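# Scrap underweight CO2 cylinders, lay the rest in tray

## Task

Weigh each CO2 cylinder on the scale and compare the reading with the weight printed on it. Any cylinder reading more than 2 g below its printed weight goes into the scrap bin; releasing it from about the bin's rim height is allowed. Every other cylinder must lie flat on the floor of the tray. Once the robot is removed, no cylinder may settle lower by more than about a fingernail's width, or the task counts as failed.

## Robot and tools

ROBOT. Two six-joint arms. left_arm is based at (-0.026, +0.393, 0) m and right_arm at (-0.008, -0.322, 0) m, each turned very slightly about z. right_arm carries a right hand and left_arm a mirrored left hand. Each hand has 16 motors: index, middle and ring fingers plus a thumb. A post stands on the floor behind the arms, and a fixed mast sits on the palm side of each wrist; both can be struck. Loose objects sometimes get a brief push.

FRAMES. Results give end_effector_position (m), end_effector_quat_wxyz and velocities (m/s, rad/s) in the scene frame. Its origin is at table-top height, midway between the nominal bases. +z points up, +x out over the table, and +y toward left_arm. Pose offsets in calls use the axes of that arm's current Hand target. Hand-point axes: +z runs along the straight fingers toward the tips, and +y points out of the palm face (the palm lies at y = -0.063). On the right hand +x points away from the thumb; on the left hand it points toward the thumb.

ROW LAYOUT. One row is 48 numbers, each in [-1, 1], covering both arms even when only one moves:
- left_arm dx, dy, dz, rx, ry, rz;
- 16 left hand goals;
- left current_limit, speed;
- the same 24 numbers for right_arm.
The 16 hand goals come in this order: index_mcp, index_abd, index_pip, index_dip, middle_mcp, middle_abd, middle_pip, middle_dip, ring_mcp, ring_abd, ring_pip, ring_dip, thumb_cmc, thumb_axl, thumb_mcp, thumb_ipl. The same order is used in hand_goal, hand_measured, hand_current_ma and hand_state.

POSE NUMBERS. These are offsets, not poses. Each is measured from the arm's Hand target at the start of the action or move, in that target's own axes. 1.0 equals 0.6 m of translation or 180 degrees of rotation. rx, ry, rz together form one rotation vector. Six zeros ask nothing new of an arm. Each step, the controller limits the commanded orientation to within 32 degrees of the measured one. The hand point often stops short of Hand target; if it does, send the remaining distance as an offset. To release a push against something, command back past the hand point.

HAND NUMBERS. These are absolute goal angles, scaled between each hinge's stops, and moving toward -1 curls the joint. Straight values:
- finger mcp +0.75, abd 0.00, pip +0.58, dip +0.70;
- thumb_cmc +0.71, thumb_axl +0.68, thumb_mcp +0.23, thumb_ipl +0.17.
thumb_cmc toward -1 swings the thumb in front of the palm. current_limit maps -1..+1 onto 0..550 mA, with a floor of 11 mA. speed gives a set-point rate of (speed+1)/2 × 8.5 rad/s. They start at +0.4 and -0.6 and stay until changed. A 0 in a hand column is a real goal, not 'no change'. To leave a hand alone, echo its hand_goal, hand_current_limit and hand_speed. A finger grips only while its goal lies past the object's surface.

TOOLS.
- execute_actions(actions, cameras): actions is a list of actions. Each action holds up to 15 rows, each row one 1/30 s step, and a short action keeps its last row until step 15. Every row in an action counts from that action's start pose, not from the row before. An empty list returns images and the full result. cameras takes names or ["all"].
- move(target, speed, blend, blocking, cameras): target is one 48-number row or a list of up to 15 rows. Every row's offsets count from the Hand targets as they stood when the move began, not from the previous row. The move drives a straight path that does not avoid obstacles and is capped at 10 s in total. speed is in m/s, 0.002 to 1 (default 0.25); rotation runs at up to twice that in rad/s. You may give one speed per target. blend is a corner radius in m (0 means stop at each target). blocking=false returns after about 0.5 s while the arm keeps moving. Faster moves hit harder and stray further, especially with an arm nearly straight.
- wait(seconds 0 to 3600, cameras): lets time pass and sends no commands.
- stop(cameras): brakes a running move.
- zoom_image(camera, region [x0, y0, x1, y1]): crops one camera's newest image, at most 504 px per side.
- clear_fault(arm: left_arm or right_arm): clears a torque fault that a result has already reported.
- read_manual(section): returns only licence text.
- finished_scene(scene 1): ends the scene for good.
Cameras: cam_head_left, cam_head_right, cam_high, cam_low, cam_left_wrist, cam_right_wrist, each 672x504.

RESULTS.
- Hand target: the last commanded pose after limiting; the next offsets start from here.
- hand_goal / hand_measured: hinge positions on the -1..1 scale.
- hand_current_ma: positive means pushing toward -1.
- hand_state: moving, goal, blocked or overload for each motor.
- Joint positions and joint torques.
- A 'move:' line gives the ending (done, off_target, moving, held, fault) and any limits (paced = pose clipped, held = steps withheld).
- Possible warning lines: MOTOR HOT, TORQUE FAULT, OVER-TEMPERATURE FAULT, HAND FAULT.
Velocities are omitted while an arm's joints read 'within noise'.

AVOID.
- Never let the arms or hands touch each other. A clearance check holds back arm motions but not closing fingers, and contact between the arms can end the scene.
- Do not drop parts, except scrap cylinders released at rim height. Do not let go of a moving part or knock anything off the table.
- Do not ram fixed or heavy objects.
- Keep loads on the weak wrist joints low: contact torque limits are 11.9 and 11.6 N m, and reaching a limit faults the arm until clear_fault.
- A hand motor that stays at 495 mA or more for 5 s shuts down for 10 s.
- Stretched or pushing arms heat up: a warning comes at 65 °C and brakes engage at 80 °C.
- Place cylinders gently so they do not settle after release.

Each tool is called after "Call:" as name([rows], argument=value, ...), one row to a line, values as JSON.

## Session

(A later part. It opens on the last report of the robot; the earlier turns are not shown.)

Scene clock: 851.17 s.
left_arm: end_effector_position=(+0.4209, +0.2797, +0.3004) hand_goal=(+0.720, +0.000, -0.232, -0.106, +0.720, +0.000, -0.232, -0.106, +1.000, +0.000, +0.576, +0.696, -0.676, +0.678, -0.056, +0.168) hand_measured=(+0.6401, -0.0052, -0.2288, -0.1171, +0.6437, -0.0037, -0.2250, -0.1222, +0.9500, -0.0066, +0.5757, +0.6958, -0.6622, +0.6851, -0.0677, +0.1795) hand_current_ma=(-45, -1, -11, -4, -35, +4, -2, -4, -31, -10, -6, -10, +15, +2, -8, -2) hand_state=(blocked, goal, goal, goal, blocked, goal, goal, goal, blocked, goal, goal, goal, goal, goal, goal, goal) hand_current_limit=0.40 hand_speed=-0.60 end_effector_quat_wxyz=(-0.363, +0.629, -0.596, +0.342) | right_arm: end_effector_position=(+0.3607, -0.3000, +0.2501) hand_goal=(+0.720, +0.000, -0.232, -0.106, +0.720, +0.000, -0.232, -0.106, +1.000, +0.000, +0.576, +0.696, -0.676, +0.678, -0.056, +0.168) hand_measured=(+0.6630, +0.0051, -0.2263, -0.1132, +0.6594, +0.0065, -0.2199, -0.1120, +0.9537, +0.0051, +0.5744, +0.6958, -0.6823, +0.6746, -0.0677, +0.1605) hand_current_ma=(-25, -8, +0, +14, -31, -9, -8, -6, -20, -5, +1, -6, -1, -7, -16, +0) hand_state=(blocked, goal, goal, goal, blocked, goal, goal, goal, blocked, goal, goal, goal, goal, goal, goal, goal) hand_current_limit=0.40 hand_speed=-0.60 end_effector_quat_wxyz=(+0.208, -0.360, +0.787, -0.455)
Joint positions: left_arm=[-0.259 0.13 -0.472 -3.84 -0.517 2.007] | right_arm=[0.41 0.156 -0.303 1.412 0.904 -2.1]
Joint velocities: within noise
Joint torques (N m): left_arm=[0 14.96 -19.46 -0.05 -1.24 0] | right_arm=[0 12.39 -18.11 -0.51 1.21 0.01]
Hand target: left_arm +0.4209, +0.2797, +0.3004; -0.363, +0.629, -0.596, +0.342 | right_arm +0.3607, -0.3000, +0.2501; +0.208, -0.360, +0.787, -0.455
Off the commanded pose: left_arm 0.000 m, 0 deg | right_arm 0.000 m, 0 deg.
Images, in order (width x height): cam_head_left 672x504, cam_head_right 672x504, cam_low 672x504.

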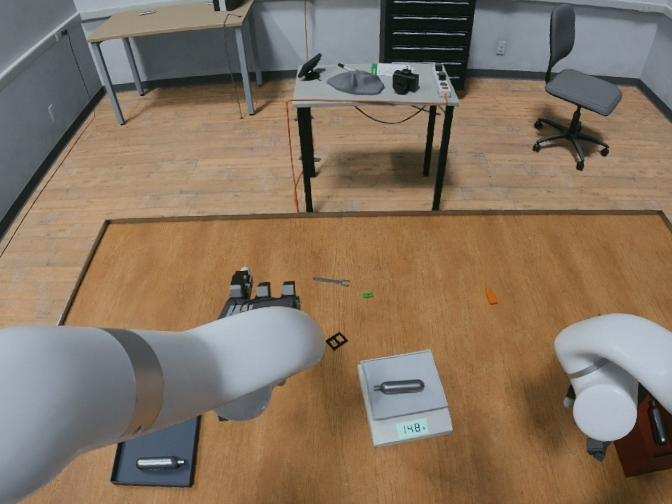

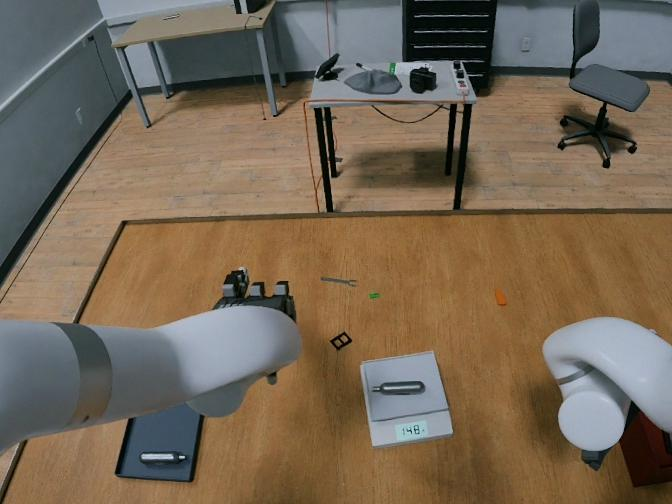

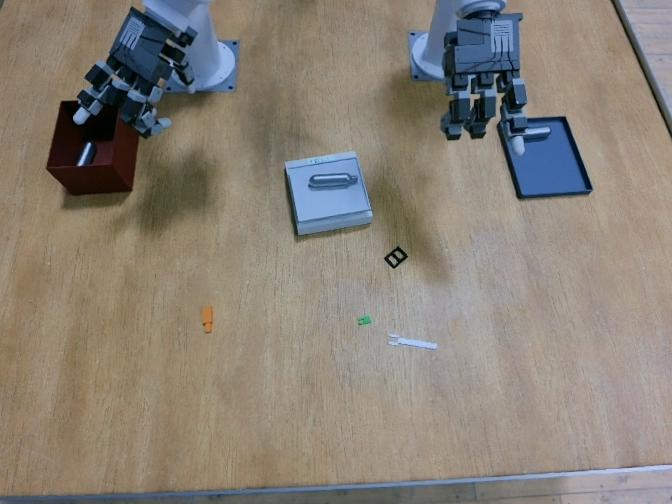

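Call:
wait(seconds=1, cameras=["cam_head_left","cam_low"])

Call:
zoom_image(camera="cam_head_left", region=[350, 345, 460, 455])

Call:
zoom_image(camera="cam_low", region=[280, 140, 380, 240])

Scene clock: 855.37 s.
left_arm: end_effector_position=(+0.4209, +0.2797, +0.3004) hand_goal=(+0.720, +0.000, -0.232, -0.106, +0.720, +0.000, -0.232, -0.106, +1.000, +0.000, +0.576, +0.696, -0.676, +0.678, -0.056, +0.168) hand_measured=(+0.6401, -0.0052, -0.2301, -0.1158, +0.6437, -0.0037, -0.2250, -0.1222, +0.9512, -0.0066, +0.5770, +0.6958, -0.6634, +0.6851, -0.0677, +0.1795) hand_current_ma=(-37, -2, -2, -8, -24, +6, -2, -1, -27, +6, -8, -10, +10, -8, -13, -6) hand_state=(blocked, goal, goal, goal, blocked, goal, goal, goal, blocked, goal, goal, goal, goal, goal, goal, goal) hand_current_limit=0.40 hand_speed=-0.60 end_effector_quat_wxyz=(-0.363, +0.629, -0.596, +0.342) | right_arm: end_effector_position=(+0.3607, -0.3000, +0.2501) hand_goal=(+0.720, +0.000, -0.232, -0.106, +0.720, +0.000, -0.232, -0.106, +1.000, +0.000, +0.576, +0.696, -0.676, +0.678, -0.056, +0.168) hand_measured=(+0.6642, +0.0051, -0.2263, -0.1132, +0.6594, +0.0051, -0.2186, -0.1120, +0.9537, +0.0051, +0.5744, +0.6958, -0.6823, +0.6756, -0.0677, +0.1605) hand_current_ma=(-13, -9, +4, +14, -36, -1, -1, -7, -11, -7, +3, +1, -1, -18, -20, -5) hand_state=(blocked, goal, goal, goal, blocked, goal, goal, goal, blocked, goal, goal, goal, goal, goal, goal, goal) hand_current_limit=0.40 hand_speed=-0.60 end_effector_quat_wxyz=(+0.208, -0.360, +0.787, -0.455)
Joint positions: left_arm=[-0.259 0.13 -0.472 -3.84 -0.517 2.007] | right_arm=[0.41 0.156 -0.303 1.412 0.904 -2.1]
Joint torques (N m): left_arm=[0 14.96 -19.46 -0.05 -1.24 0] | right_arm=[0 12.39 -18.11 -0.51 1.21 0.01]
Hand target: left_arm +0.4209, +0.2797, +0.3004; -0.363, +0.629, -0.596, +0.342 | right_arm +0.3607, -0.3000, +0.2501; +0.208, -0.360, +0.787, -0.455
Off the commanded pose: left_arm 0.000 m, 0 deg | right_arm 0.000 m, 0 deg.
wait: 1.00 s; at rest from the start

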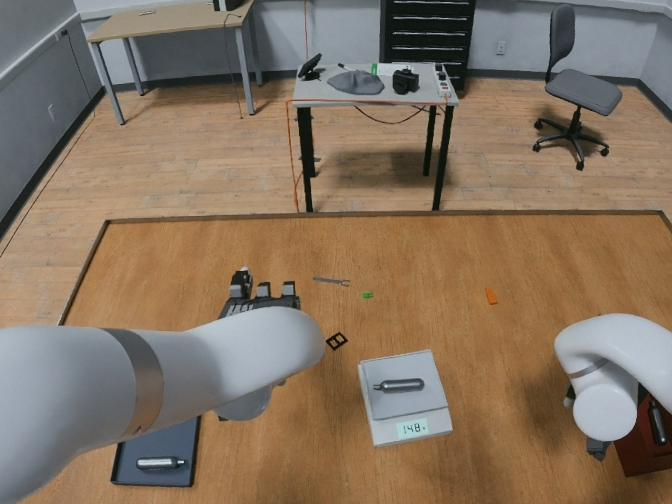

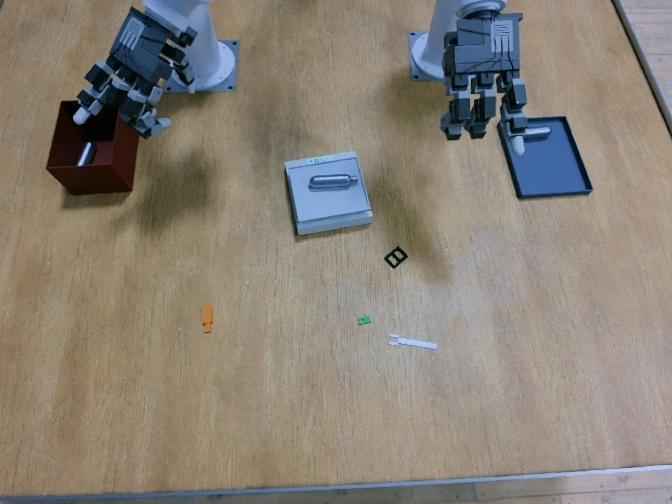

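Scaled by 4.582.

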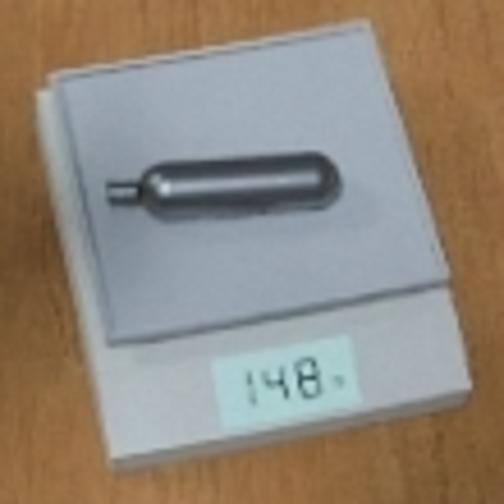

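Scaled by 5.040.

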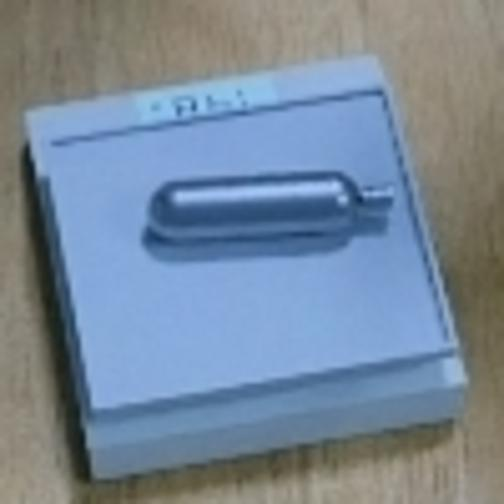

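Call:
move([
  [0.42219,0.1780,0.15967,0,0,0,0.72,0,-0.232,-0.107,0.72,0,-0.232,-0.107,1,0,0.576,0.696,-0.676,0.678,-0.056,0.168,0.4,-0.6,0,0,0,0,0,0,0.72,0,-0.232,-0.107,0.72,0,-0.232,-0.107,1,0,0.576,0.696,-0.676,0.678,-0.056,0.168,0.4,-0.6],
  [0.42219,0.2213,0.18467,0,0,0,0.72,0,-0.232,-0.107,0.72,0,-0.232,-0.107,1,0,0.576,0.696,-0.676,0.678,-0.056,0.168,0.4,-0.6,0,0,0,0,0,0,0.72,0,-0.232,-0.107,0.72,0,-0.232,-0.107,1,0,0.576,0.696,-0.676,0.678,-0.056,0.168,0.4,-0.6],
], speed=[0.25,0.08], blend=[0.02,0], cameras=["cam_low","cam_left_wrist"])

Call:
zoom_image(camera="cam_low", region=[280, 140, 380, 240])

Scene clock: 874.20 s.
left_arm: end_effector_position=(+0.4641, +0.0287, +0.1296) hand_goal=(+0.720, +0.000, -0.232, -0.106, +0.720, +0.000, -0.232, -0.106, +1.000, +0.000, +0.576, +0.696, -0.676, +0.678, -0.056, +0.168) hand_measured=(+0.6425, -0.0037, -0.2301, -0.1158, +0.6461, -0.0037, -0.2250, -0.1222, +0.9500, -0.0023, +0.5757, +0.6958, -0.6634, +0.6883, -0.0687, +0.1786) hand_current_ma=(-41, +8, -9, -9, -30, +2, -2, +0, -29, -4, -6, -7, +12, +3, -7, +5) hand_state=(blocked, goal, goal, goal, blocked, goal, goal, goal, blocked, goal, goal, goal, goal, goal, goal, goal) hand_current_limit=0.40 hand_speed=-0.60 end_effector_quat_wxyz=(-0.363, +0.629, -0.596, +0.342) | right_arm: end_effector_position=(+0.3607, -0.3000, +0.2501) hand_goal=(+0.720, +0.000, -0.232, -0.106, +0.720, +0.000, -0.232, -0.106, +1.000, +0.000, +0.576, +0.696, -0.676, +0.678, -0.056, +0.168) hand_measured=(+0.6642, +0.0051, -0.2276, -0.1132, +0.6594, +0.0065, -0.2199, -0.1120, +0.9537, +0.0051, +0.5744, +0.6958, -0.6823, +0.6746, -0.0667, +0.1605) hand_current_ma=(-17, -9, +6, +7, -32, -4, -2, -13, -18, -3, +2, -8, -7, -9, -13, -5) hand_state=(blocked, goal, goal, goal, blocked, goal, goal, goal, blocked, goal, goal, goal, goal, goal, goal, goal) hand_current_limit=0.40 hand_speed=-0.60 end_effector_quat_wxyz=(+0.208, -0.360, +0.787, -0.455)
Joint positions: left_arm=[-0.736 -0.62 -0.902 -4.155 -0.877 1.848] | right_arm=[0.41 0.156 -0.303 1.412 0.904 -2.1]
Joint torques (N m): left_arm=[0 35.64 -15.27 0.17 -1.31 0] | right_arm=[0 12.39 -18.11 -0.51 1.21 0.01]
Hand target: left_arm +0.4641, +0.0287, +0.1296; -0.363, +0.629, -0.596, +0.342 | right_arm +0.3607, -0.3000, +0.2501; +0.208, -0.360, +0.787, -0.455
Off the commanded pose: left_arm 0.000 m, 0 deg | right_arm 0.000 m, 0 deg.
move: done; blend cut to 0.015 m at target 1
cam_left_wrist: T_world_to_cam=[[0.24631, 0.81501, 0.5245, -0.23852], [-0.31126, -0.44598, 0.83918, 0.00261], [0.91785, -0.36995, 0.14383, -0.3132]] pos_world=[0.34703, 0.07969, 0.16796]

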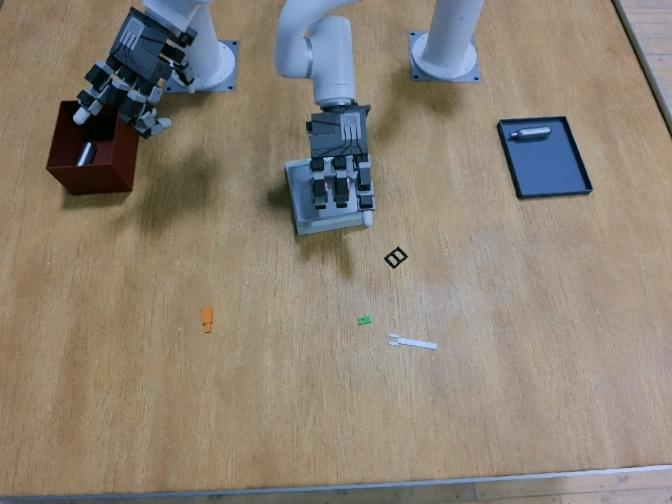

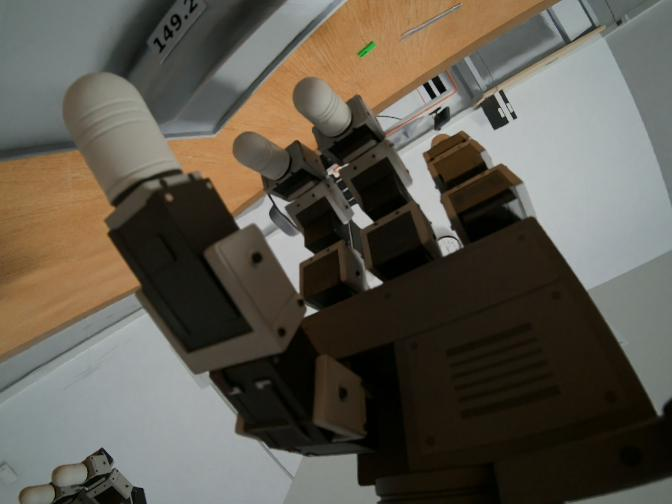

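Scaled by 5.040.

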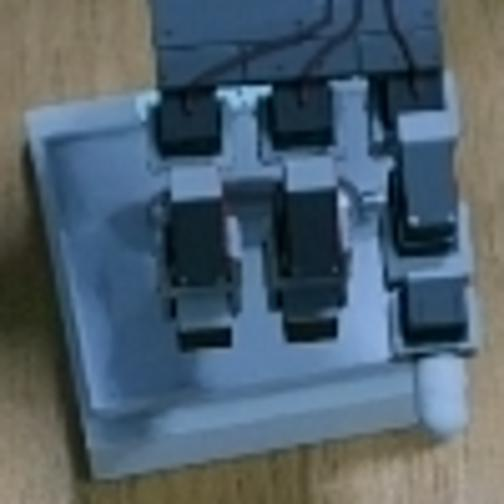

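Call:
move([
  [0,0.05932,0.03425,0,0,0,0.72,0,-0.232,-0.107,0.72,0,-0.232,-0.107,1,0,0.576,0.696,-0.676,0.678,-0.056,0.168,0.4,-0.6,0,0,0,0,0,0,0.72,0,-0.232,-0.107,0.72,0,-0.232,-0.107,1,0,0.576,0.696,-0.676,0.678,-0.056,0.168,0.4,-0.6],
  [0,0.05932,0.03425,0,0,0,0.48,0,-0.232,-0.107,0.48,0,-0.232,-0.107,1,0,0.576,0.696,-0.676,0.678,-0.19,0.168,0.4,-0.85,0,0,0,0,0,0,0.72,0,-0.232,-0.107,0.72,0,-0.232,-0.107,1,0,0.576,0.696,-0.676,0.678,-0.056,0.168,0.4,-0.6],
], speed=[0.06,0.08], cameras=["cam_low","cam_left_wrist","cam_high"])

Call:
zoom_image(camera="cam_high", region=[330, 180, 450, 280])

Scene clock: 881.00 s.
left_arm: end_effector_position=(+0.4641, +0.0288, +0.0885) hand_goal=(+0.480, +0.000, -0.232, -0.106, +0.480, +0.000, -0.232, -0.106, +1.000, +0.000, +0.576, +0.696, -0.676, +0.678, -0.190, +0.168) hand_measured=(+0.4640, -0.0037, -0.2301, -0.1158, +0.4652, -0.0023, -0.2211, -0.1209, +0.9512, -0.0023, +0.5770, +0.6958, -0.6634, +0.6883, -0.1776, +0.1786) hand_current_ma=(-8, +6, -4, +2, +7, -3, +0, +0, -31, +7, -6, -9, +15, -6, +2, -5) hand_state=(goal, goal, goal, goal, goal, goal, goal, goal, blocked, goal, goal, goal, goal, goal, goal, goal) hand_current_limit=0.40 hand_speed=-0.85 end_effector_quat_wxyz=(-0.363, +0.629, -0.596, +0.342) | right_arm: end_effector_position=(+0.3607, -0.3000, +0.2501) hand_goal=(+0.720, +0.000, -0.232, -0.106, +0.720, +0.000, -0.232, -0.106, +1.000, +0.000, +0.576, +0.696, -0.676, +0.678, -0.056, +0.168) hand_measured=(+0.6630, +0.0051, -0.2263, -0.1132, +0.6594, +0.0065, -0.2186, -0.1120, +0.9537, +0.0051, +0.5731, +0.6958, -0.6823, +0.6756, -0.0677, +0.1605) hand_current_ma=(-20, -9, -3, +2, -30, -8, -13, -7, -16, -11, +0, +0, -1, -9, -18, +0) hand_state=(blocked, goal, goal, goal, blocked, goal, goal, goal, blocked, goal, goal, goal, goal, goal, goal, goal) hand_current_limit=0.40 hand_speed=-0.60 end_effector_quat_wxyz=(+0.208, -0.360, +0.787, -0.455)
Joint positions: left_arm=[-0.736 -0.713 -0.919 -4.104 -0.918 1.768] | right_arm=[0.41 0.156 -0.303 1.412 0.904 -2.1]
Joint torques (N m): left_arm=[0 36.99 -14.08 0.12 -1.32 0] | right_arm=[0 12.39 -18.11 -0.51 1.21 0.01]
Hand target: left_arm +0.4641, +0.0288, +0.0885; -0.363, +0.629, -0.596, +0.342 | right_arm +0.3607, -0.3000, +0.2501; +0.208, -0.360, +0.787, -0.455
Off the commanded pose: left_arm 0.000 m, 0 deg | right_arm 0.000 m, 0 deg.
move: done
cam_left_wrist: T_world_to_cam=[[0.24621, 0.815, 0.52455, -0.21699], [-0.31124, -0.44606, 0.83914, 0.03711], [0.91788, -0.36986, 0.14384, -0.30718]] pos_world=[0.34693, 0.07979, 0.12686]
Images, in order (width x height): cam_high 672x504, cam_low 672x504, cam_left_wrist 672x504.

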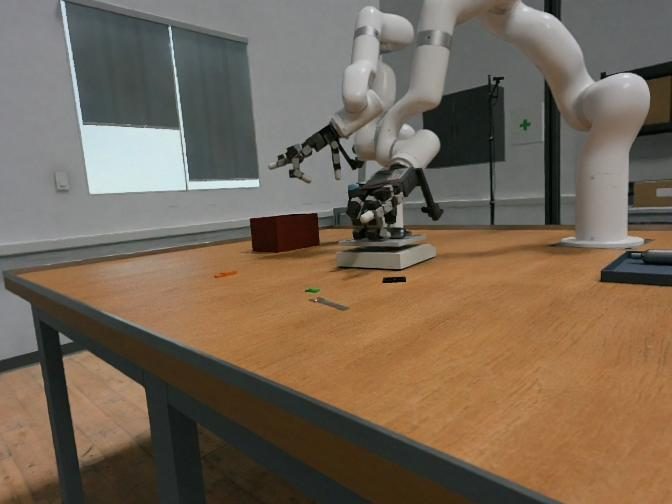

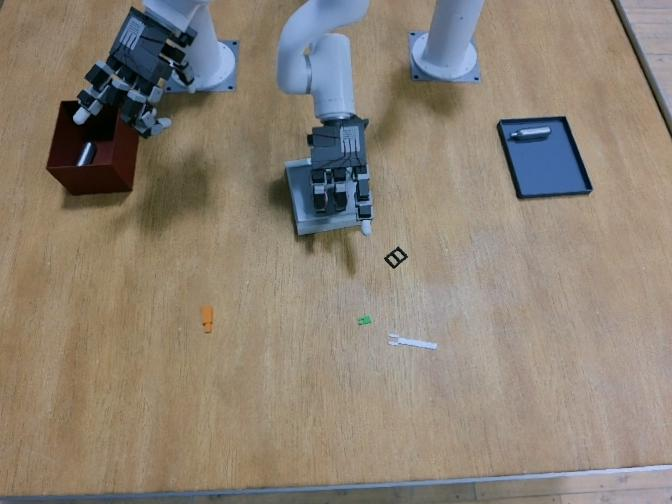

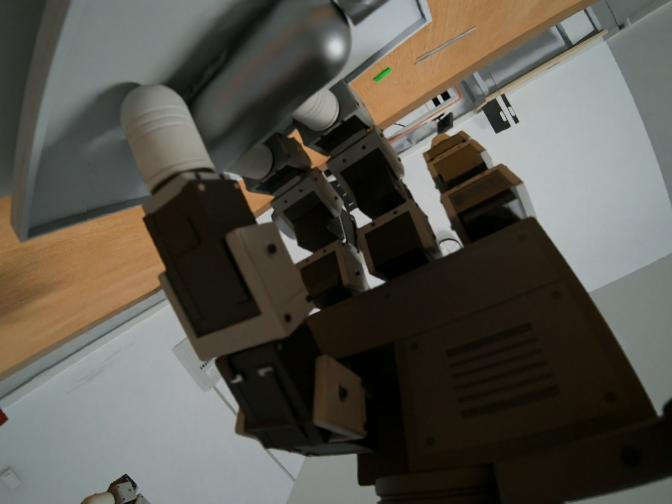

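Scaled by 4.200.

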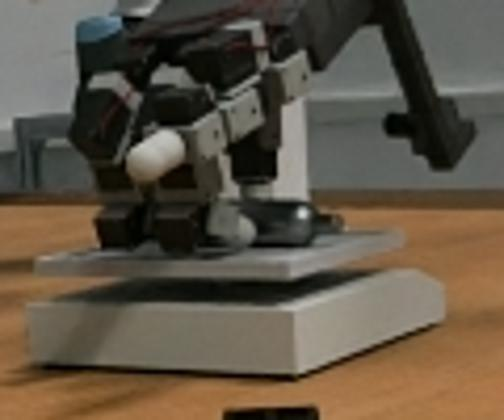

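Call:
move([
  [0,0.0001,0,0,0,0,0.35,0,-0.26,-0.14,0.35,0,-0.26,-0.14,1,0,0.576,0.696,-0.676,0.678,-0.4,0.1,0.4,-0.85,0,0,0,0,0,0,0.72,0,-0.232,-0.107,0.72,0,-0.232,-0.107,1,0,0.576,0.696,-0.676,0.678,-0.056,0.168,0.4,-0.6],
  [0,0.0001,0,0,0,0,0.17,0,-0.32,-0.16,0.15,0,-0.32,-0.16,1,0,0.576,0.696,-0.676,0.678,-0.65,0,0.4,-0.85,0,0,0,0,0,0,0.72,0,-0.232,-0.107,0.72,0,-0.232,-0.107,1,0,0.576,0.696,-0.676,0.678,-0.056,0.168,0.4,-0.6],
], speed=0.05, cameras=["cam_low","cam_left_wrist","cam_high"])

Call:
zoom_image(camera="cam_low", region=[490, 90, 610, 210])

Scene clock: 893.57 s.
left_arm: end_effector_position=(+0.4640, +0.0288, +0.0884) hand_goal=(+0.170, +0.000, -0.320, -0.160, +0.150, +0.000, -0.320, -0.160, +1.000, +0.000, +0.576, +0.696, -0.676, +0.678, -0.650, +0.000) hand_measured=(+0.4315, -0.0008, -0.2365, -0.1324, +0.4303, -0.0023, -0.2314, -0.1273, +0.9512, -0.0023, +0.5757, +0.6958, -0.6597, +0.6883, -0.1954, +0.1586) hand_current_ma=(+184, +5, +39, +10, +217, +4, +36, +17, -25, -1, -5, -9, +20, +2, +388, +127) hand_state=(blocked, goal, blocked, blocked, blocked, goal, blocked, blocked, blocked, goal, goal, goal, goal, goal, blocked, blocked) hand_current_limit=0.40 hand_speed=-0.85 end_effector_quat_wxyz=(-0.363, +0.629, -0.596, +0.342) | right_arm: end_effector_position=(+0.3607, -0.3000, +0.2501) hand_goal=(+0.720, +0.000, -0.232, -0.106, +0.720, +0.000, -0.232, -0.106, +1.000, +0.000, +0.576, +0.696, -0.676, +0.678, -0.056, +0.168) hand_measured=(+0.6642, +0.0051, -0.2263, -0.1132, +0.6594, +0.0065, -0.2199, -0.1120, +0.9537, +0.0051, +0.5744, +0.6958, -0.6810, +0.6756, -0.0677, +0.1605) hand_current_ma=(-21, +0, -1, +9, -19, -7, -6, -12, -19, -8, +0, -5, -8, -6, -13, -3) hand_state=(blocked, goal, goal, goal, blocked, goal, goal, goal, blocked, goal, goal, goal, goal, goal, goal, goal) hand_current_limit=0.40 hand_speed=-0.60 end_effector_quat_wxyz=(+0.208, -0.360, +0.787, -0.455)
Joint positions: left_arm=[-0.736 -0.713 -0.919 -4.104 -0.918 1.768] | right_arm=[0.41 0.156 -0.303 1.412 0.904 -2.1]
Joint torques (N m): left_arm=[0 36.99 -14.08 0.12 -1.32 0] | right_arm=[0 12.39 -18.11 -0.51 1.21 0.01]
Hand target: left_arm +0.4640, +0.0288, +0.0884; -0.363, +0.629, -0.596, +0.342 | right_arm +0.3607, -0.3000, +0.2501; +0.208, -0.360, +0.787, -0.455
Off the commanded pose: left_arm 0.000 m, 0 deg | right_arm 0.000 m, 0 deg.
move: done
cam_left_wrist: T_world_to_cam=[[0.24626, 0.81499, 0.52454, -0.21696], [-0.31116, -0.44607, 0.83917, 0.03717], [0.9179, -0.36987, 0.14374, -0.30715]] pos_world=[0.34693, 0.07979, 0.12676]
Images, in order (width x height): cam_high 672x504, cam_low 672x504, cam_left_wrist 672x504.

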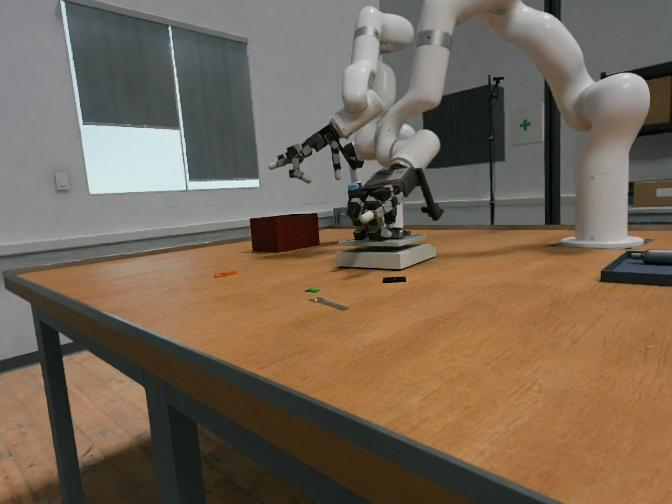

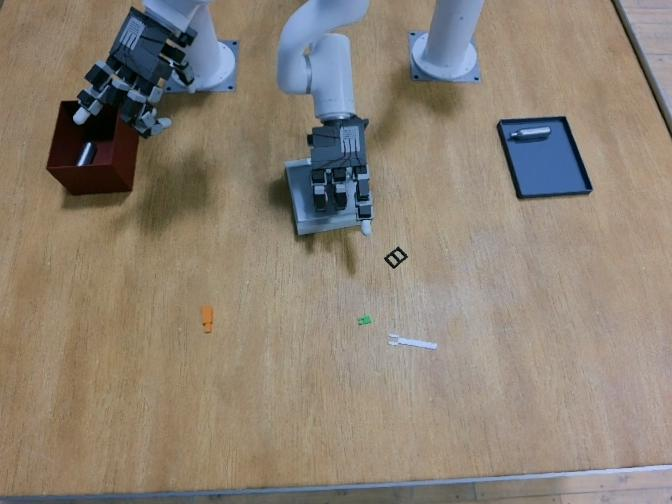

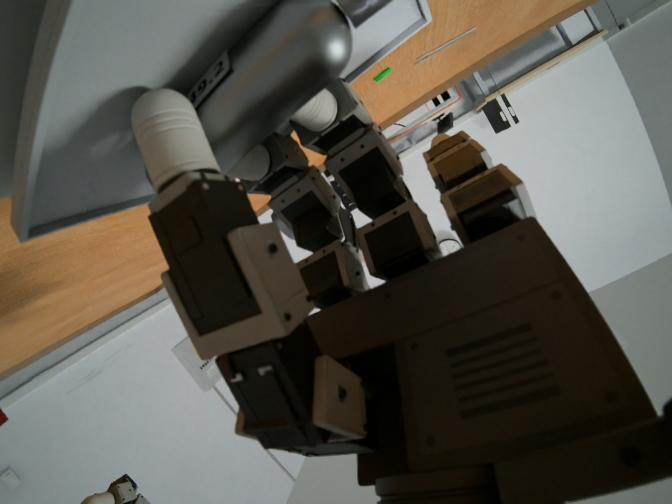

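Scaled by 4.200.

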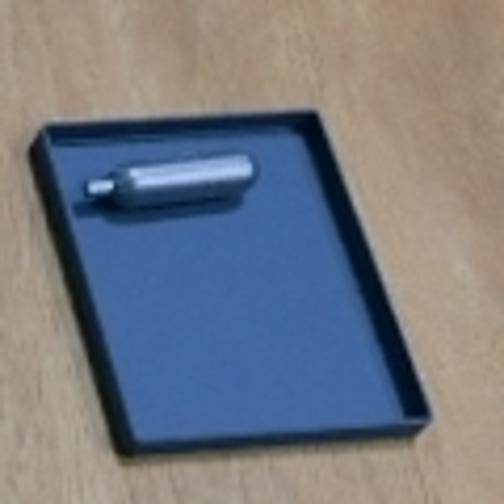

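Call:
move([
  [0,-0.0289,-0.0167,0,0,0,0.17,0,-0.32,-0.16,0.15,0,-0.32,-0.16,1,0,0.576,0.696,-0.676,0.678,-0.65,0,0.4,-0.85,0,0,0,0,0,0,0.72,0,-0.232,-0.107,0.72,0,-0.232,-0.107,1,0,0.576,0.696,-0.676,0.678,-0.056,0.168,0.4,-0.6],
  [0,-0.23324,-0.13466,0,0,0,0.17,0,-0.32,-0.16,0.15,0,-0.32,-0.16,1,0,0.576,0.696,-0.676,0.678,-0.65,0,0.4,-0.85,0,0,0,0,0,0,0.72,0,-0.232,-0.107,0.72,0,-0.232,-0.107,1,0,0.576,0.696,-0.676,0.678,-0.056,0.168,0.4,-0.6],
  [-0.93925,-0.18353,-0.22073,0,0,0,0.17,0,-0.32,-0.16,0.15,0,-0.32,-0.16,1,0,0.576,0.696,-0.676,0.678,-0.65,0,0.4,-0.85,0,0,0,0,0,0,0.72,0,-0.232,-0.107,0.72,0,-0.232,-0.107,1,0,0.576,0.696,-0.676,0.678,-0.056,0.168,0.4,-0.6],
  [-0.93925,0.0907,-0.0624,0,0,0,0.17,0,-0.32,-0.16,0.15,0,-0.32,-0.16,1,0,0.576,0.696,-0.676,0.678,-0.65,0,0.4,-0.85,0,0,0,0,0,0,0.72,0,-0.232,-0.107,0.72,0,-0.232,-0.107,1,0,0.576,0.696,-0.676,0.678,-0.056,0.168,0.4,-0.6],
], speed=[0.05,0.15,0.25,0.12], blend=[0.01,0.03,0.03,0], cameras=["cam_low","cam_left_wrist","cam_head_left"])

Call:
zoom_image(camera="cam_low", region=[490, 70, 650, 230])

Call:
zoom_image(camera="cam_head_left", region=[380, 400, 460, 450])

Scene clock: 913.43 s.
left_arm: end_effector_position=(+0.3731, +0.5883, +0.0611) hand_goal=(+0.170, +0.000, -0.320, -0.160, +0.150, +0.000, -0.320, -0.160, +1.000, +0.000, +0.576, +0.696, -0.676, +0.678, -0.650, +0.000) hand_measured=(+0.4315, +0.0007, -0.2353, -0.1311, +0.4230, +0.0007, -0.2237, -0.1209, +0.9512, -0.0008, +0.5757, +0.6958, -0.6572, +0.6883, -0.1954, +0.1586) hand_current_ma=(+189, +5, +35, +5, +202, +2, +51, +15, -26, +4, -8, -4, +16, -3, +385, +116) hand_state=(blocked, goal, blocked, blocked, blocked, goal, blocked, blocked, blocked, goal, goal, goal, goal, goal, blocked, blocked) hand_current_limit=0.40 hand_speed=-0.85 end_effector_quat_wxyz=(-0.363, +0.629, -0.596, +0.342) | right_arm: end_effector_position=(+0.3607, -0.3000, +0.2501) hand_goal=(+0.720, +0.000, -0.232, -0.106, +0.720, +0.000, -0.232, -0.106, +1.000, +0.000, +0.576, +0.696, -0.676, +0.678, -0.056, +0.168) hand_measured=(+0.6642, +0.0051, -0.2263, -0.1132, +0.6594, +0.0051, -0.2199, -0.1132, +0.9537, +0.0051, +0.5744, +0.6958, -0.6810, +0.6746, -0.0677, +0.1605) hand_current_ma=(-19, -9, -2, +14, -24, -6, -4, -3, -20, -4, -3, +1, -3, -12, -9, -11) hand_state=(blocked, goal, goal, goal, blocked, goal, goal, goal, blocked, goal, goal, goal, goal, goal, goal, goal) hand_current_limit=0.40 hand_speed=-0.60 end_effector_quat_wxyz=(+0.208, -0.360, +0.787, -0.455)
Joint positions: left_arm=[0.757 -0.606 -0.501 -2.534 -1.13 1.642] | right_arm=[0.41 0.156 -0.303 1.412 0.904 -2.1]
Joint torques (N m): left_arm=[0 27.66 -7.72 0.15 -1.34 -0.01] | right_arm=[0 12.39 -18.11 -0.51 1.21 0.01]
Hand target: left_arm +0.3731, +0.5882, +0.0611; -0.363, +0.629, -0.596, +0.342 | right_arm +0.3607, -0.3000, +0.2501; +0.208, -0.360, +0.787, -0.455
Off the commanded pose: left_arm 0.000 m, 0 deg | right_arm 0.000 m, 0 deg.
move: done
cam_left_wrist: T_world_to_cam=[[0.24607, 0.81507, 0.52451, -0.63616], [-0.31115, -0.44608, 0.83917, 0.28133], [0.91795, -0.36969, 0.14385, -0.01303]] pos_world=[0.25603, 0.63919, 0.09946]
Images, in order (width x height): cam_head_left 672x504, cam_low 672x504, cam_left_wrist 672x504.

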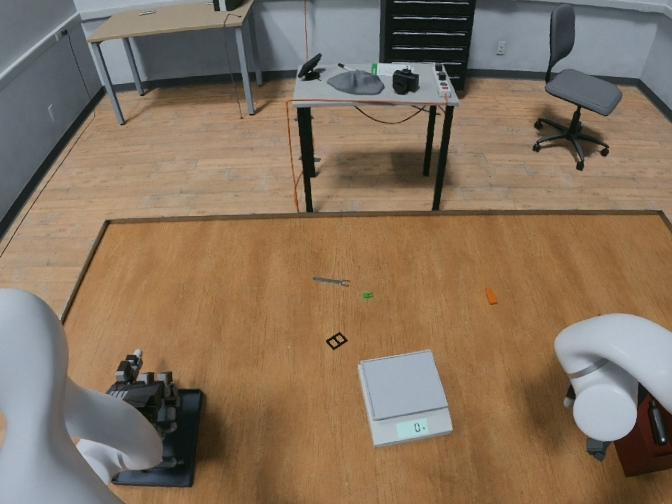

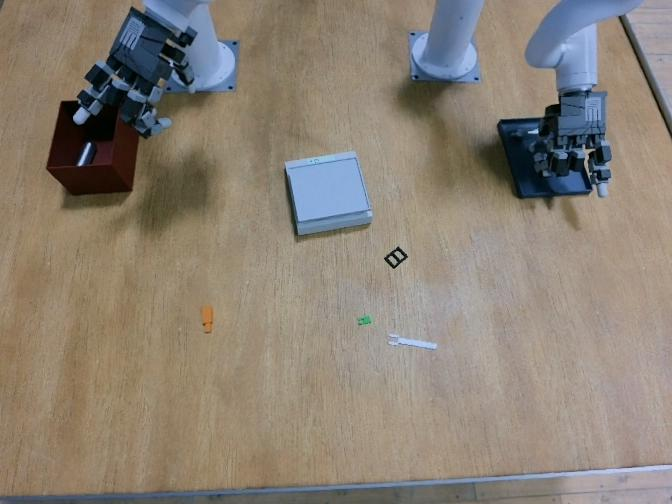

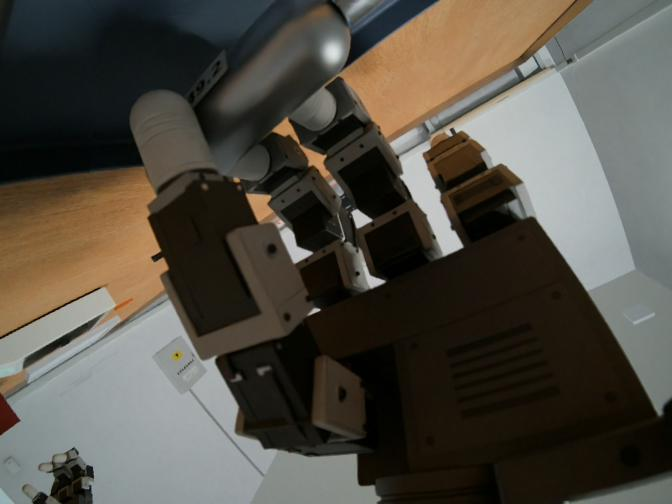

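Scaled by 3.150.

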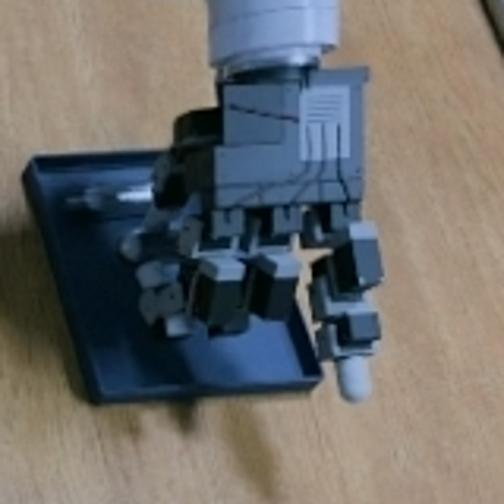

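Scaled by 6.300.

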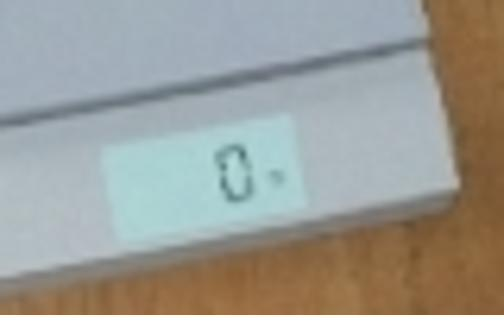

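Call:
move(target=[0,0.04417,0.0255,0,0,0,0.17,0,-0.32,-0.16,0.15,0,-0.32,-0.16,1,0,0.576,0.696,-0.676,0.678,-0.65,0,0.4,-0.85,0,0,0,0,0,0,0.72,0,-0.232,-0.107,0.72,0,-0.232,-0.107,1,0,0.576,0.696,-0.676,0.678,-0.056,0.168,0.4,-0.6], speed=0.03, cameras=["cam_low","cam_left_wrist","cam_high"])

Call:
zoom_image(camera="cam_low", region=[490, 70, 650, 230])

Call:
zoom_image(camera="cam_high", region=[560, 160, 672, 300])

Scene clock: 923.50 s.
left_arm: end_effector_position=(+0.3731, +0.5883, +0.0305) hand_goal=(+0.170, +0.000, -0.320, -0.160, +0.150, +0.000, -0.320, -0.160, +1.000, +0.000, +0.576, +0.696, -0.676, +0.678, -0.650, +0.000) hand_measured=(+0.4327, -0.0008, -0.2353, -0.1324, +0.4230, +0.0007, -0.2237, -0.1209, +0.9512, -0.0008, +0.5757, +0.6958, -0.6572, +0.6883, -0.1954, +0.1586) hand_current_ma=(+190, +2, +32, +8, +209, +4, +48, +24, -27, +0, -3, -13, +13, -5, +374, +132) hand_state=(blocked, goal, blocked, blocked, blocked, goal, blocked, blocked, blocked, goal, goal, goal, goal, goal, blocked, blocked) hand_current_limit=0.40 hand_speed=-0.85 end_effector_quat_wxyz=(-0.363, +0.629, -0.596, +0.342) | right_arm: end_effector_position=(+0.3607, -0.3000, +0.2501) hand_goal=(+0.720, +0.000, -0.232, -0.106, +0.720, +0.000, -0.232, -0.106, +1.000, +0.000, +0.576, +0.696, -0.676, +0.678, -0.056, +0.168) hand_measured=(+0.6642, +0.0065, -0.2276, -0.1132, +0.6594, +0.0051, -0.2186, -0.1120, +0.9537, +0.0051, +0.5744, +0.6958, -0.6810, +0.6756, -0.0677, +0.1614) hand_current_ma=(-26, -3, +4, +7, -37, -7, -5, -6, -18, -5, -2, -3, +7, -13, -12, -6) hand_state=(blocked, goal, goal, goal, blocked, goal, goal, goal, blocked, goal, goal, goal, goal, goal, goal, goal) hand_current_limit=0.40 hand_speed=-0.60 end_effector_quat_wxyz=(+0.208, -0.360, +0.787, -0.455)
Joint positions: left_arm=[0.757 -0.708 -0.532 -2.551 -1.189 1.686] | right_arm=[0.41 0.156 -0.303 1.412 0.904 -2.1]
Joint torques (N m): left_arm=[0 29.12 -6.36 0.25 -1.34 -0.01] | right_arm=[0 12.39 -18.11 -0.51 1.21 0.01]
Hand target: left_arm +0.3731, +0.5883, +0.0305; -0.363, +0.629, -0.596, +0.342 | right_arm +0.3607, -0.3000, +0.2501; +0.208, -0.360, +0.787, -0.455
Off the commanded pose: left_arm 0.000 m, 0 deg | right_arm 0.000 m, 0 deg.
move: done
cam_left_wrist: T_world_to_cam=[[0.24621, 0.815, 0.52455, -0.62008], [-0.31124, -0.44606, 0.83914, 0.30699], [0.91788, -0.36986, 0.14384, -0.00841]] pos_world=[0.25593, 0.63919, 0.06886]
Images, in order (width x height): cam_high 672x504, cam_low 672x504, cam_left_wrist 672x504.

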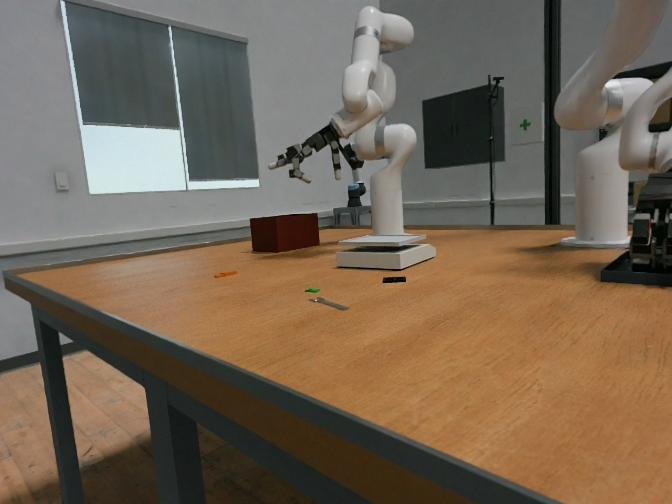

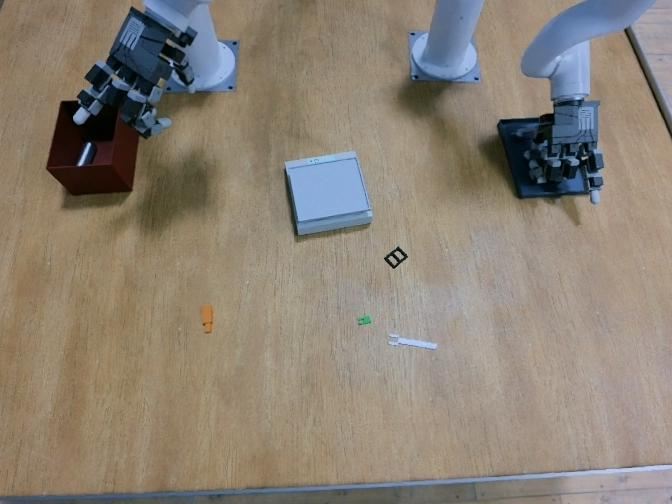

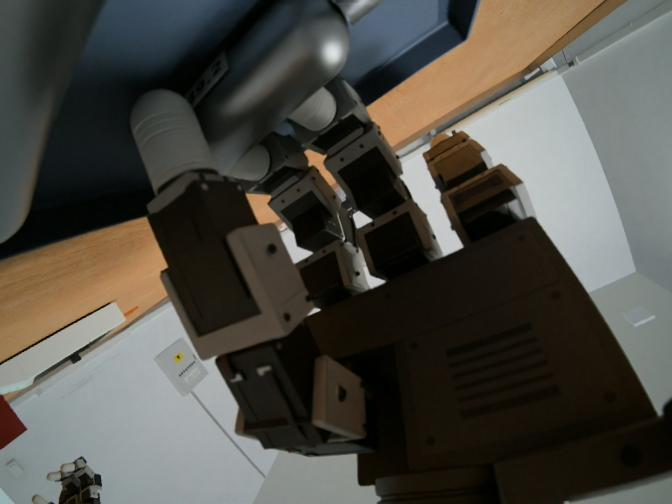

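Scaled by 3.150.

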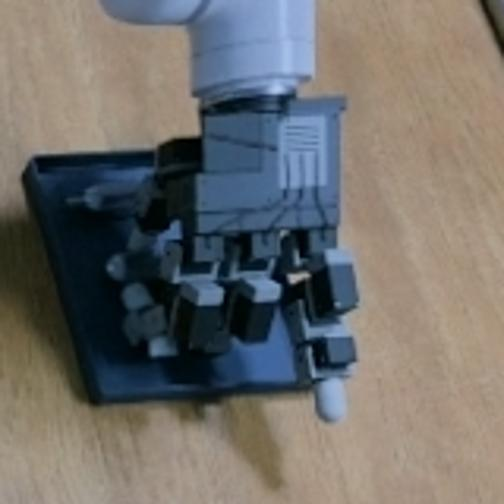

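Scaled by 3.600.

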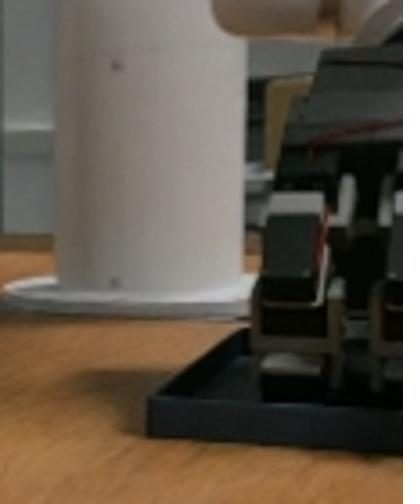

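Call:
move(target=[0,0.00144,0.00083,0,0,0,0.17,0,-0.32,-0.16,0.15,0,-0.32,-0.16,1,0,0.576,0.696,-0.676,0.678,-0.65,0,0.4,-0.85,0,0,0,0,0,0,0.72,0,-0.232,-0.107,0.72,0,-0.232,-0.107,1,0,0.576,0.696,-0.676,0.678,-0.056,0.168,0.4,-0.6], speed=0.02)

Call:
move(target=[0,0.00087,0.0005,0,0,0,0.17,0,-0.32,-0.16,0.15,0,-0.32,-0.16,1,0,0.576,0.696,-0.676,0.678,-0.65,0,0.4,-0.85,0,0,0,0,0,0,0.72,0,-0.232,-0.107,0.72,0,-0.232,-0.107,1,0,0.576,0.696,-0.676,0.678,-0.056,0.168,0.4,-0.6], speed=0.02)

Call:
move(target=[0,0.00087,0.0005,0,0,0,0.17,0,-0.32,-0.16,0.15,0,-0.32,-0.16,1,0,0.576,0.696,-0.676,0.678,-0.65,0,0.4,-0.85,0,0,0,0,0,0,0.72,0,-0.232,-0.107,0.72,0,-0.232,-0.107,1,0,0.576,0.696,-0.676,0.678,-0.056,0.168,0.4,-0.6], speed=0.02)

Scene clock: 928.97 s.
left_arm: end_effector_position=(+0.3731, +0.5882, +0.0295) hand_goal=(+0.170, +0.000, -0.320, -0.160, +0.150, +0.000, -0.320, -0.160, +1.000, +0.000, +0.576, +0.696, -0.676, +0.678, -0.650, +0.000) hand_measured=(+0.4315, -0.0008, -0.2314, -0.1311, +0.4230, +0.0007, -0.2237, -0.1222, +0.9500, +0.0007, +0.5757, +0.6958, -0.6559, +0.6883, -0.1954, +0.1586) hand_current_ma=(+191, +4, +33, +1, +205, +10, +49, +26, -26, +3, -5, -9, +15, -2, +381, +128) hand_state=(blocked, goal, blocked, blocked, blocked, goal, blocked, blocked, blocked, goal, goal, goal, goal, goal, blocked, blocked) hand_current_limit=0.40 hand_speed=-0.85 end_effector_quat_wxyz=(-0.363, +0.629, -0.596, +0.342) | right_arm: end_effector_position=(+0.3607, -0.3000, +0.2501) hand_goal=(+0.720, +0.000, -0.232, -0.106, +0.720, +0.000, -0.232, -0.106, +1.000, +0.000, +0.576, +0.696, -0.676, +0.678, -0.056, +0.168) hand_measured=(+0.6642, +0.0065, -0.2263, -0.1132, +0.6594, +0.0051, -0.2186, -0.1120, +0.9537, +0.0051, +0.5744, +0.6971, -0.6810, +0.6746, -0.0667, +0.1605) hand_current_ma=(-22, -11, +5, +8, -26, +2, -3, -14, -23, -8, -3, -3, -1, -7, -15, -4) hand_state=(blocked, goal, goal, goal, blocked, goal, goal, goal, blocked, goal, goal, goal, goal, goal, goal, goal) hand_current_limit=0.40 hand_speed=-0.60 end_effector_quat_wxyz=(+0.208, -0.360, +0.787, -0.455)
Joint positions: left_arm=[0.757 -0.711 -0.533 -2.552 -1.191 1.687] | right_arm=[0.41 0.156 -0.303 1.412 0.904 -2.1]
Joint torques (N m): left_arm=[0 29.17 -6.32 0.26 -1.34 -0.01] | right_arm=[0 12.39 -18.11 -0.51 1.21 0.01]
Hand target: left_arm +0.3731, +0.5883, +0.0295; -0.363, +0.629, -0.596, +0.342 | right_arm +0.3607, -0.3000, +0.2501; +0.208, -0.360, +0.787, -0.455
Off the commanded pose: left_arm 0.000 m, 0 deg | right_arm 0.000 m, 0 deg.
move: done

Scene clock: 929.47 s.
left_arm: end_effector_position=(+0.3731, +0.5883, +0.0289) hand_goal=(+0.170, +0.000, -0.320, -0.160, +0.150, +0.000, -0.320, -0.160, +1.000, +0.000, +0.576, +0.696, -0.676, +0.678, -0.650, +0.000) hand_measured=(+0.4315, +0.0007, -0.2314, -0.1311, +0.4230, -0.0008, -0.2237, -0.1311, +0.9500, -0.0008, +0.5757, +0.6958, -0.6559, +0.6883, -0.1954, +0.1586) hand_current_ma=(+187, +7, +38, +5, +211, +0, +50, +15, -26, +3, -11, -6, +17, +4, +378, +132) hand_state=(blocked, goal, blocked, blocked, blocked, goal, blocked, blocked, blocked, goal, goal, goal, blocked, goal, blocked, blocked) hand_current_limit=0.40 hand_speed=-0.85 end_effector_quat_wxyz=(-0.363, +0.629, -0.596, +0.342) | right_arm: end_effector_position=(+0.3607, -0.3000, +0.2501) hand_goal=(+0.720, +0.000, -0.232, -0.106, +0.720, +0.000, -0.232, -0.106, +1.000, +0.000, +0.576, +0.696, -0.676, +0.678, -0.056, +0.168) hand_measured=(+0.6642, +0.0051, -0.2263, -0.1132, +0.6594, +0.0051, -0.2186, -0.1120, +0.9537, +0.0051, +0.5744, +0.6958, -0.6810, +0.6756, -0.0677, +0.1605) hand_current_ma=(-26, -5, +2, +10, -29, -4, -6, -14, -14, -5, -9, +2, +5, -6, -15, -6) hand_state=(blocked, goal, goal, goal, blocked, goal, goal, goal, blocked, goal, goal, goal, goal, goal, goal, goal) hand_current_limit=0.40 hand_speed=-0.60 end_effector_quat_wxyz=(+0.208, -0.360, +0.787, -0.455)
Joint positions: left_arm=[0.758 -0.713 -0.534 -2.552 -1.192 1.688] | right_arm=[0.41 0.156 -0.303 1.412 0.904 -2.1]
Joint torques (N m): left_arm=[0 29.19 -6.29 0.26 -1.34 -0.01] | right_arm=[0 12.39 -18.11 -0.51 1.21 0.01]
Hand target: left_arm +0.3731, +0.5883, +0.0289; -0.363, +0.629, -0.596, +0.342 | right_arm +0.3607, -0.3000, +0.2501; +0.208, -0.360, +0.787, -0.455
Off the commanded pose: left_arm 0.000 m, 0 deg | right_arm 0.000 m, 0 deg.
move: done

Scene clock: 929.97 s.
left_arm: end_effector_position=(+0.3731, +0.5883, +0.0283) hand_goal=(+0.170, +0.000, -0.320, -0.160, +0.150, +0.000, -0.320, -0.160, +1.000, +0.000, +0.576, +0.696, -0.676, +0.678, -0.650, +0.000) hand_measured=(+0.4303, -0.0008, -0.2314, -0.1464, +0.4206, +0.0007, -0.2237, -0.1489, +0.9500, +0.0007, +0.5757, +0.6958, -0.6547, +0.6883, -0.1944, +0.1605) hand_current_ma=(+186, +4, +36, +1, +203, +12, +47, +8, -27, +5, -8, -7, +16, +3, +384, +131) hand_state=(blocked, goal, blocked, goal, blocked, goal, blocked, goal, blocked, goal, goal, goal, blocked, goal, blocked, blocked) hand_current_limit=0.40 hand_speed=-0.85 end_effector_quat_wxyz=(-0.363, +0.629, -0.596, +0.342) | right_arm: end_effector_position=(+0.3607, -0.3000, +0.2501) hand_goal=(+0.720, +0.000, -0.232, -0.106, +0.720, +0.000, -0.232, -0.106, +1.000, +0.000, +0.576, +0.696, -0.676, +0.678, -0.056, +0.168) hand_measured=(+0.6642, +0.0051, -0.2263, -0.1132, +0.6594, +0.0065, -0.2186, -0.1120, +0.9524, +0.0051, +0.5731, +0.6958, -0.6810, +0.6756, -0.0677, +0.1605) hand_current_ma=(-29, -6, +2, +8, -31, -1, -1, -6, -16, -13, +2, +1, +0, -8, -10, -6) hand_state=(blocked, goal, goal, goal, blocked, goal, goal, goal, blocked, goal, goal, goal, goal, goal, goal, goal) hand_current_limit=0.40 hand_speed=-0.60 end_effector_quat_wxyz=(+0.208, -0.360, +0.787, -0.455)
Joint positions: left_arm=[0.758 -0.715 -0.534 -2.552 -1.193 1.689] | right_arm=[0.41 0.156 -0.303 1.412 0.904 -2.1]
Joint torques (N m): left_arm=[0 29.22 -6.27 0.26 -1.34 -0.01] | right_arm=[0 12.39 -18.11 -0.51 1.21 0.01]
Hand target: left_arm +0.3731, +0.5883, +0.0283; -0.363, +0.629, -0.596, +0.342 | right_arm +0.3607, -0.3000, +0.2501; +0.208, -0.360, +0.787, -0.455
Off the commanded pose: left_arm 0.000 m, 0 deg | right_arm 0.000 m, 0 deg.
move: done


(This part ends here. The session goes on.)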